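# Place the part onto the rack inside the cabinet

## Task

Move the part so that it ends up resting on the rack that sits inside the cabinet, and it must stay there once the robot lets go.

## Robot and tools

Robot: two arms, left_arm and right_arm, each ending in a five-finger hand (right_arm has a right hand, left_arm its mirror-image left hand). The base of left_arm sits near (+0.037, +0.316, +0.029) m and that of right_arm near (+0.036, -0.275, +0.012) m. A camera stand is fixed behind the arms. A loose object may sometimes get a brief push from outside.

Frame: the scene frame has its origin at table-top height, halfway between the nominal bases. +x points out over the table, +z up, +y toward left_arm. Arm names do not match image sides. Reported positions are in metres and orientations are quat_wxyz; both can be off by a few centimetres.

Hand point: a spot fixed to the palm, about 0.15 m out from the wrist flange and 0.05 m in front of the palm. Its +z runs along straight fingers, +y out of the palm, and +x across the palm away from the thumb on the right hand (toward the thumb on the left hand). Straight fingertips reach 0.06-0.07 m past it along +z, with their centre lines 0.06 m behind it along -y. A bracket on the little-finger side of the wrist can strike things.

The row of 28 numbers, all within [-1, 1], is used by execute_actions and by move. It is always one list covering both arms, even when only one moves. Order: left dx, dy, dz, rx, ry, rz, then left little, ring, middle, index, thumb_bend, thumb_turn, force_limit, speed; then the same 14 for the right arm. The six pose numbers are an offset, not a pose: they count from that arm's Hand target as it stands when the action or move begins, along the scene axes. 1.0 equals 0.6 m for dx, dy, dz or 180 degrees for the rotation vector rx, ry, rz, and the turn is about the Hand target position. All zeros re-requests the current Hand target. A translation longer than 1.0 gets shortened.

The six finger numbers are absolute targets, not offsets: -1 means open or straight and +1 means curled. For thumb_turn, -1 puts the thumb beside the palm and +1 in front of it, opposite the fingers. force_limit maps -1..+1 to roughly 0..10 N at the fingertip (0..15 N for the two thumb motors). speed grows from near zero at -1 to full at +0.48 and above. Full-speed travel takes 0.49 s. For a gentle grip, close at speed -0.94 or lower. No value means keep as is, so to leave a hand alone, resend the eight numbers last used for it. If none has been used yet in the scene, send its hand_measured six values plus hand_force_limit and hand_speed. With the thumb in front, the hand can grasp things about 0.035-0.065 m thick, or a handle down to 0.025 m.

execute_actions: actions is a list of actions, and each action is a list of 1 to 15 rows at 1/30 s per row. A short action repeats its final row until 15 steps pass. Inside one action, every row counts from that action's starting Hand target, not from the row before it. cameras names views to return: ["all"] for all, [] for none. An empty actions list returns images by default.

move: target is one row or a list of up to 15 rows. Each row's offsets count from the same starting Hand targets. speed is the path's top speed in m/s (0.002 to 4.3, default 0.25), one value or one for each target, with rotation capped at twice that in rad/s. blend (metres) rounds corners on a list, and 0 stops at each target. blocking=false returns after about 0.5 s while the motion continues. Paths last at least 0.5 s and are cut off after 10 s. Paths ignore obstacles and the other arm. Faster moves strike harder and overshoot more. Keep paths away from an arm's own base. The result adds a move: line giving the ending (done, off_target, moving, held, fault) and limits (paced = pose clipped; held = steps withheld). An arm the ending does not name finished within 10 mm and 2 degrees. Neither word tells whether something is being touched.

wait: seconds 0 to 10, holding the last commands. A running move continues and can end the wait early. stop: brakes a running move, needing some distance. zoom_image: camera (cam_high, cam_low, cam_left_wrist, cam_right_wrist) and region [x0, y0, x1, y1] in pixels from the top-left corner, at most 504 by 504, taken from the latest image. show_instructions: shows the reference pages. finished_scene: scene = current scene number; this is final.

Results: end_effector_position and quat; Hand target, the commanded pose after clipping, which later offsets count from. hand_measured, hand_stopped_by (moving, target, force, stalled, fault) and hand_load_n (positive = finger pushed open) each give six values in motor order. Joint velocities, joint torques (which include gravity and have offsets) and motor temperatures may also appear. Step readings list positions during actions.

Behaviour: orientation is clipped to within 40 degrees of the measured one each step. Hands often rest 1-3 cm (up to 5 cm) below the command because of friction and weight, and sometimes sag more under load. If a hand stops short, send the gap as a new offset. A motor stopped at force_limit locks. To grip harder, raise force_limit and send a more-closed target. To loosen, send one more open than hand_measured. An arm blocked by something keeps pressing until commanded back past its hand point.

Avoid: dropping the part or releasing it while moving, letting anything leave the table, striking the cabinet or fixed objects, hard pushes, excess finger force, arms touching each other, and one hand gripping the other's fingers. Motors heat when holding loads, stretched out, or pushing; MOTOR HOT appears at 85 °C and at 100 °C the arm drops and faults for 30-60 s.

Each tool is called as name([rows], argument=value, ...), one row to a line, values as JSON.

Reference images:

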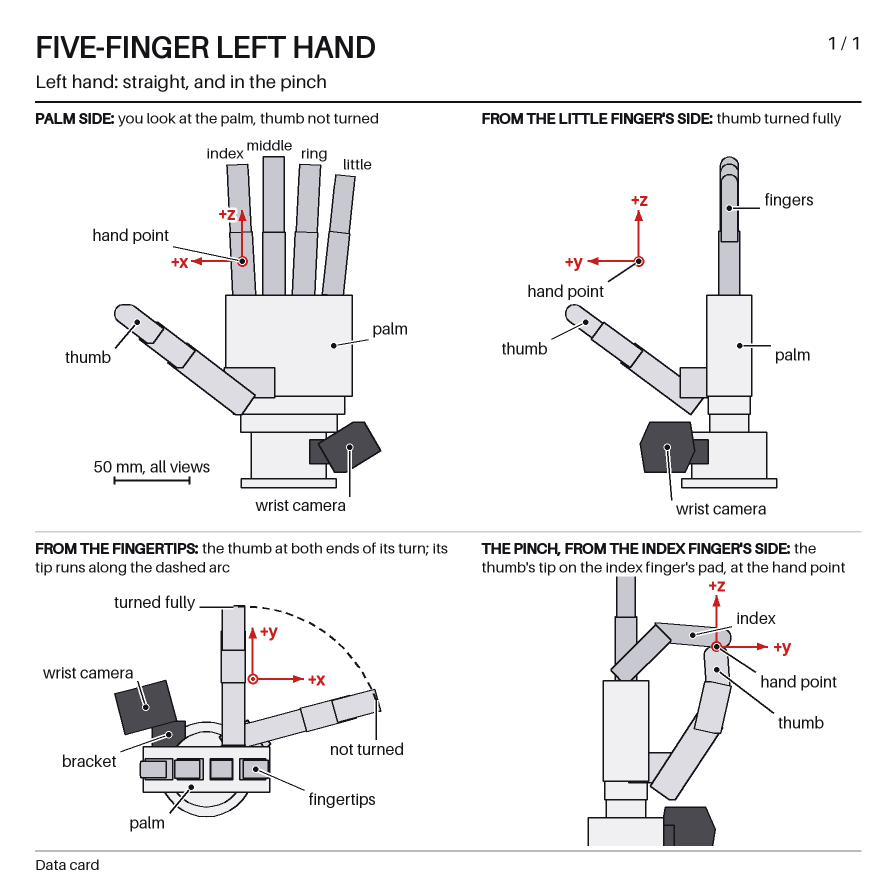

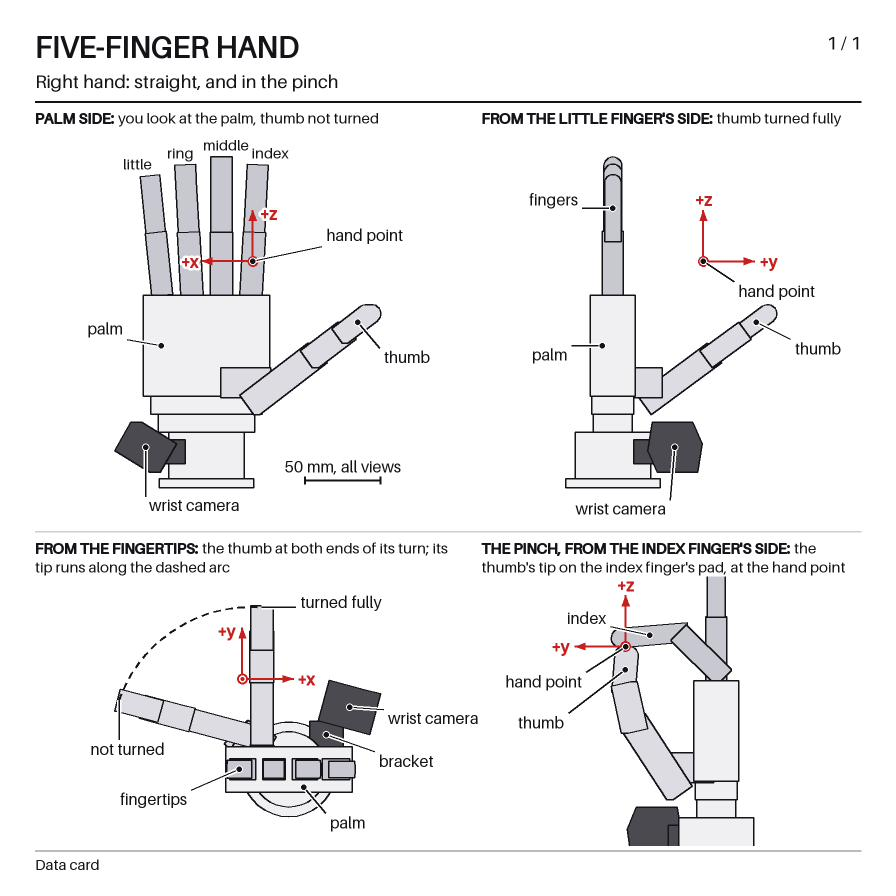

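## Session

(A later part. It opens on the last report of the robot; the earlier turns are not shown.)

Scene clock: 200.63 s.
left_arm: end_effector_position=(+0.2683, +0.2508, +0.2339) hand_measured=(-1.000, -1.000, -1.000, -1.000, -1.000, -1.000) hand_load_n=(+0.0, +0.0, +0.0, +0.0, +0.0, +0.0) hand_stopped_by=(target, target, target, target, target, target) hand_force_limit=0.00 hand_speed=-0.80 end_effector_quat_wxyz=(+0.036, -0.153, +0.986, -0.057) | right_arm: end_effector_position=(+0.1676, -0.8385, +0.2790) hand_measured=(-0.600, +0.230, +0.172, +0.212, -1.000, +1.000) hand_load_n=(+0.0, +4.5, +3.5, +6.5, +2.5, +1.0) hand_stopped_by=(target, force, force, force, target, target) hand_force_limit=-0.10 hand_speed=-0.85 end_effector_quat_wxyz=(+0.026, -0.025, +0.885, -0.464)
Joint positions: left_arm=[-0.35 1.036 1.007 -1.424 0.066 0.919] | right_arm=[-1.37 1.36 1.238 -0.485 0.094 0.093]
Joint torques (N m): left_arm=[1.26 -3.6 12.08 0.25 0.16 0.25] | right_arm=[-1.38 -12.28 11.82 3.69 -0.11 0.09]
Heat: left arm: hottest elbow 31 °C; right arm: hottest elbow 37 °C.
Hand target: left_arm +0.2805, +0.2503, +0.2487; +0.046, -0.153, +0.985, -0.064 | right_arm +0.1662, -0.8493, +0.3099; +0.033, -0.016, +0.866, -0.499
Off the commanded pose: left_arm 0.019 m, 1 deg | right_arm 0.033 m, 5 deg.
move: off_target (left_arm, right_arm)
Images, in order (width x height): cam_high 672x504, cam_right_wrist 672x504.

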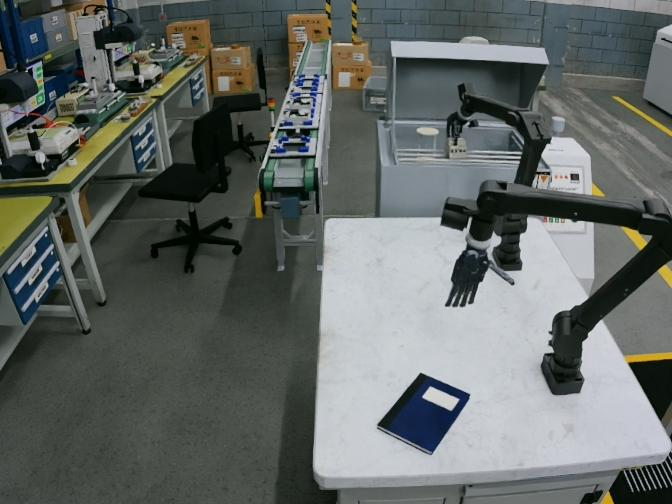

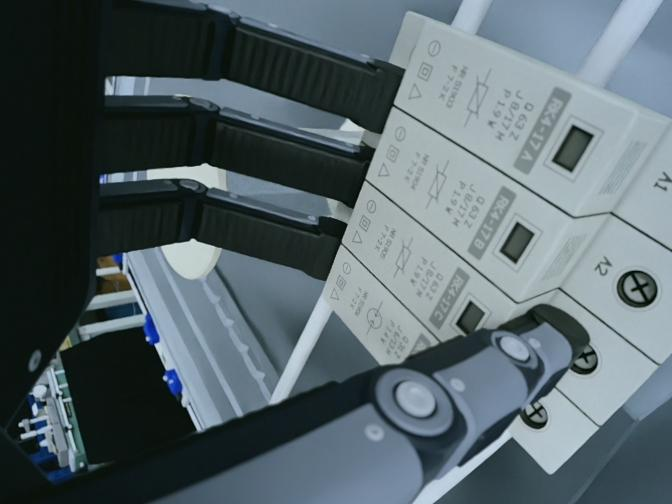

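move([
  [0,0,0,0,0,0,-1,-1,-1,-1,-1,-1,0,-0.8,0,0.004,-0.033,0,0,0,-0.6,0.5,0.55,0.6,-1,1,-0.1,-0.85],
], speed=0.06, cameras=["cam_high","cam_right_wrist"])

zoom_image(camera="cam_high", region=[430, 120, 490, 180])

Scene clock: 213.60 s.
left_arm: end_effector_position=(+0.2683, +0.2508, +0.2339) hand_measured=(-1.000, -1.000, -1.000, -1.000, -1.000, -1.000) hand_load_n=(+0.0, +0.0, +0.0, +0.0, +0.0, +0.0) hand_stopped_by=(target, target, target, target, target, target) hand_force_limit=0.00 hand_speed=-0.80 end_effector_quat_wxyz=(+0.036, -0.153, +0.986, -0.057) | right_arm: end_effector_position=(+0.1679, -0.8386, +0.2653) hand_measured=(-0.600, +0.230, +0.172, +0.212, -1.000, +1.000) hand_load_n=(+0.0, +4.0, +3.5, +7.5, +2.5, +1.5) hand_stopped_by=(target, force, force, force, target, target) hand_force_limit=-0.10 hand_speed=-0.85 end_effector_quat_wxyz=(+0.028, -0.025, +0.882, -0.469)
Joint positions: left_arm=[-0.35 1.036 1.007 -1.424 0.066 0.919] | right_arm=[-1.37 1.36 1.196 -0.43 0.092 0.093]
Joint torques (N m): left_arm=[1.32 -3.66 12.08 0.27 0.16 0.25] | right_arm=[-1.26 -12.22 10.99 3.6 -0.03 0.1]
Heat: left arm: hottest elbow 31 °C; right arm: hottest elbow 38 °C.
Hand target: left_arm +0.2805, +0.2503, +0.2487; +0.046, -0.153, +0.985, -0.064 | right_arm +0.1662, -0.8469, +0.2901; +0.033, -0.017, +0.866, -0.499
Off the commanded pose: left_arm 0.019 m, 1 deg | right_arm 0.026 m, 4 deg.
move: off_target (left_arm, right_arm)
Images, in order (width x height): cam_high 672x504, cam_right_wrist 672x504.

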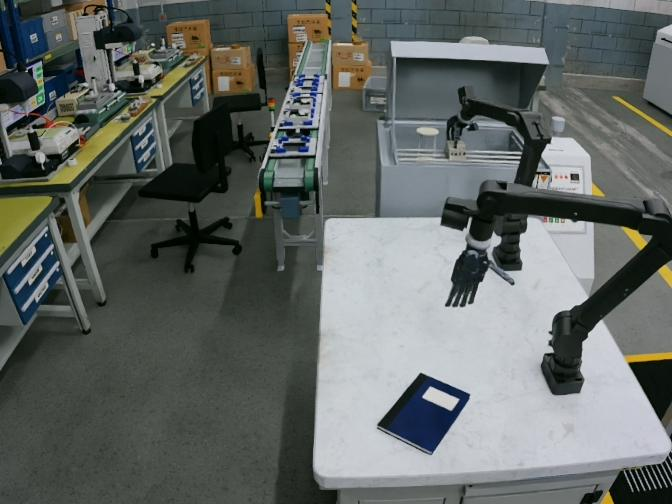

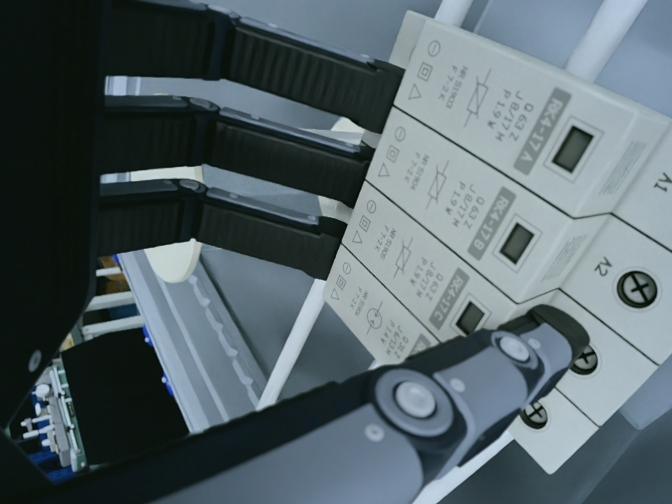

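Scaled by 8.400.

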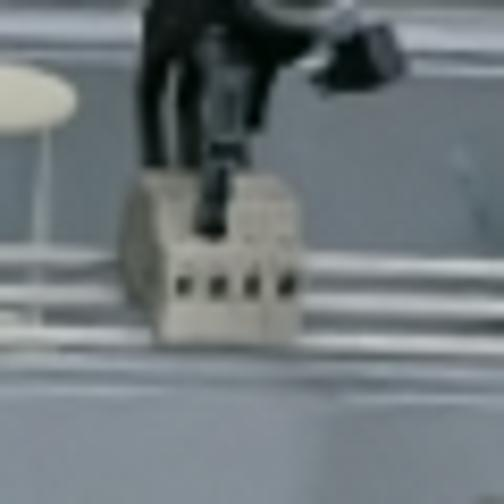

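move([
  [0,0,0,0,0,0,-1,-1,-1,-1,-1,-1,0,-0.8,0,0,-0.009,0,0,0,-0.6,0.5,0.55,0.6,-1,1,-0.1,-0.85],
  [0,0,0,0,0,0,-1,-1,-1,-1,-1,-1,0,-0.8,0,0,-0.009,0,0,0,-0.6,0.1,0.05,0.1,-1,1,-0.1,-0.8],
], speed=0.05, cameras=["cam_high","cam_right_wrist"])

zoom_image(camera="cam_high", region=[430, 120, 490, 180])

Scene clock: 222.23 s.
left_arm: end_effector_position=(+0.2683, +0.2508, +0.2339) hand_measured=(-1.000, -1.000, -1.000, -1.000, -1.000, -1.000) hand_load_n=(+0.0, +0.0, +0.0, +0.0, +0.0, +0.5) hand_stopped_by=(target, target, target, target, target, target) hand_force_limit=0.00 hand_speed=-0.80 end_effector_quat_wxyz=(+0.036, -0.153, +0.986, -0.057) | right_arm: end_effector_position=(+0.1685, -0.8413, +0.2666) hand_measured=(-0.600, +0.100, +0.050, +0.100, -1.000, +1.000) hand_load_n=(+0.0, +0.0, +0.0, +0.0, +0.5, +0.0) hand_stopped_by=(target, target, target, target, target, target) hand_force_limit=-0.10 hand_speed=-0.80 end_effector_quat_wxyz=(+0.029, -0.025, +0.878, -0.477)
Joint positions: left_arm=[-0.35 1.036 1.007 -1.424 0.066 0.919] | right_arm=[-1.37 1.36 1.19 -0.408 0.092 0.093]
Joint torques (N m): left_arm=[1.32 -3.66 12.1 0.27 0.16 0.25] | right_arm=[-1.26 -11.81 10.47 3.29 -0.03 0.1]
Heat: left arm: hottest elbow 31 °C; right arm: hottest elbow 37 °C.
Hand target: left_arm +0.2805, +0.2503, +0.2487; +0.046, -0.153, +0.985, -0.064 | right_arm +0.1662, -0.8469, +0.2846; +0.033, -0.017, +0.866, -0.499
Off the commanded pose: left_arm 0.019 m, 1 deg | right_arm 0.019 m, 3 deg.
move: off_target (left_arm, right_arm); target 2's new numbers were sent with right_arm's hand 0.021 m and 4 deg from that target
Images, in order (width x height): cam_high 672x504, cam_right_wrist 672x504.

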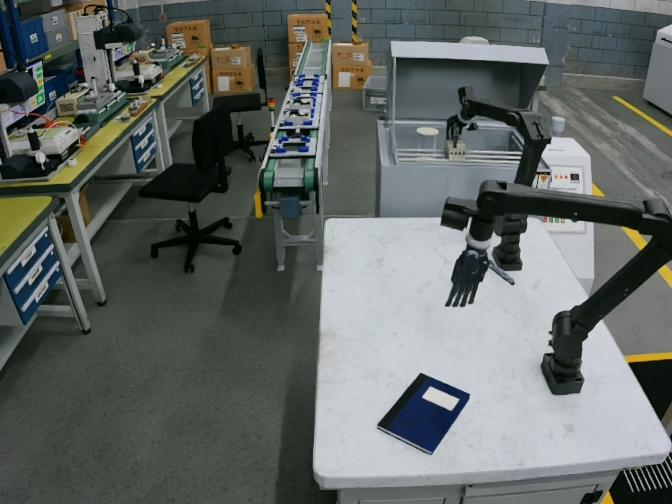

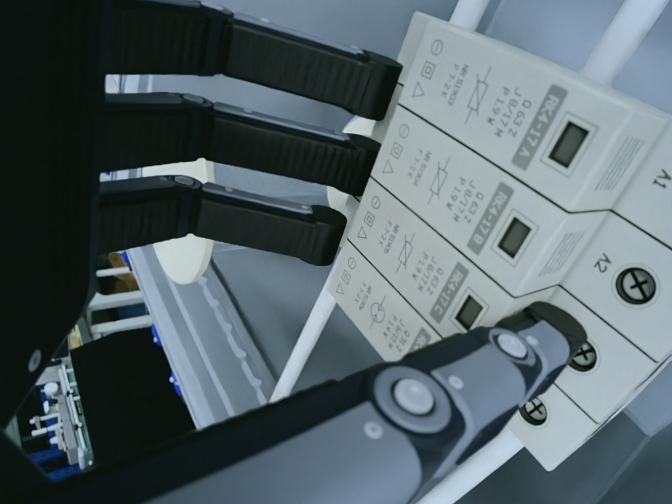

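Scaled by 8.400.

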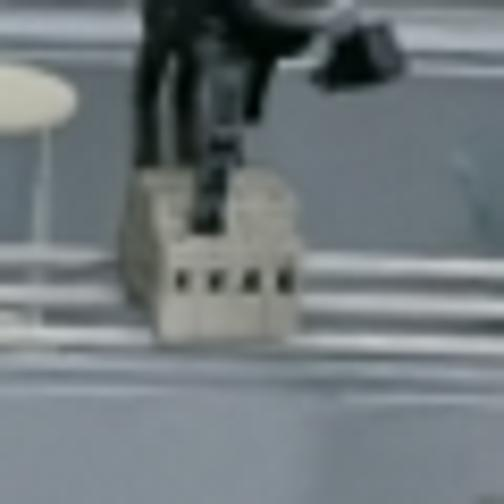

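move([
  [0,0,0,0,0,0,-1,-1,-1,-1,-1,-1,0,-0.8,0,0.01,0.01,0,0,0,-0.6,-0.2,-0.2,-0.2,-1,1,-0.1,-0.6],
  [0,0,0,0,0,0,-1,-1,-1,-1,-1,-1,0,-0.8,0,0.03,0.25,0,0,0,-0.6,-0.2,-0.2,-0.2,-1,1,-0.1,-0.6],
], speed=0.1, cameras=["cam_high","cam_right_wrist"])

zoom_image(camera="cam_high", region=[430, 120, 490, 180])

Scene clock: 233.03 s.
left_arm: end_effector_position=(+0.2683, +0.2508, +0.2339) hand_measured=(-1.000, -1.000, -1.000, -1.000, -1.000, -1.000) hand_load_n=(+0.0, +0.0, +0.0, +0.0, +0.0, +0.0) hand_stopped_by=(target, target, target, target, target, target) hand_force_limit=0.00 hand_speed=-0.80 end_effector_quat_wxyz=(+0.036, -0.153, +0.986, -0.057) | right_arm: end_effector_position=(+0.1638, -0.8223, +0.4069) hand_measured=(-0.600, -0.200, -0.200, -0.200, -1.000, +1.000) hand_load_n=(+0.0, +0.0, +0.0, +0.0, +0.0, +0.0) hand_stopped_by=(target, target, target, target, target, target) hand_force_limit=-0.10 hand_speed=-0.60 end_effector_quat_wxyz=(+0.029, -0.021, +0.875, -0.482)
Joint positions: left_arm=[-0.35 1.036 1.007 -1.424 0.066 0.919] | right_arm=[-1.37 1.307 1.505 -0.763 0.098 0.097]
Joint torques (N m): left_arm=[1.26 -3.66 12.07 0.27 0.16 0.24] | right_arm=[-0.62 -9.41 15.31 1.51 0.03 0.1]
Heat: left arm: hottest elbow 31 °C; right arm: hottest elbow 36 °C.
Hand target: left_arm +0.2805, +0.2503, +0.2487; +0.046, -0.153, +0.985, -0.064 | right_arm +0.1662, -0.8289, +0.4348; +0.033, -0.017, +0.866, -0.499
Off the commanded pose: left_arm 0.019 m, 1 deg | right_arm 0.029 m, 2 deg.
move: off_target (left_arm, right_arm)
Images, in order (width x height): cam_high 672x504, cam_right_wrist 672x504.

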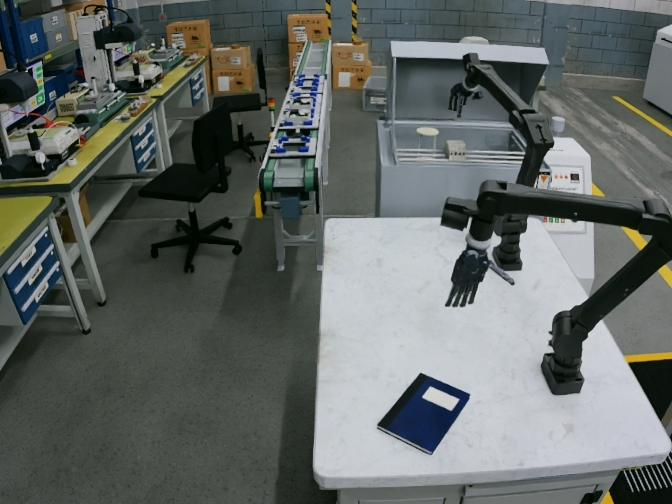

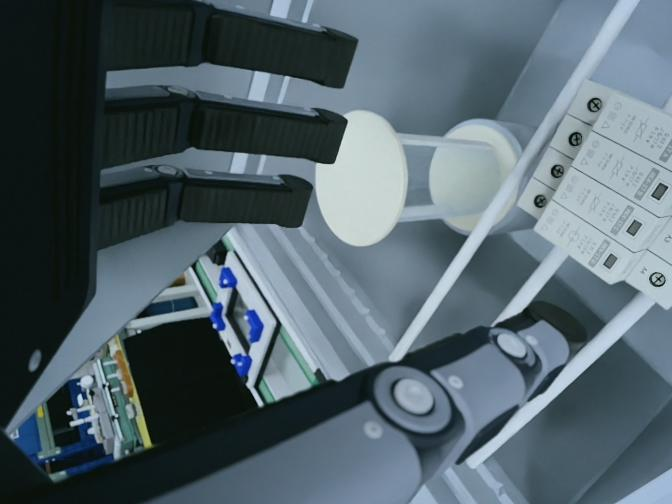

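Scaled by 8.400.

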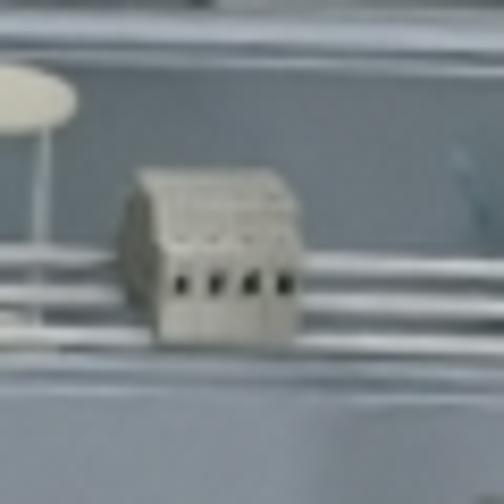

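Part sits stably on the two bars, hand is clear.

finished_scene(scene=2)

The scene is finished: the task was done.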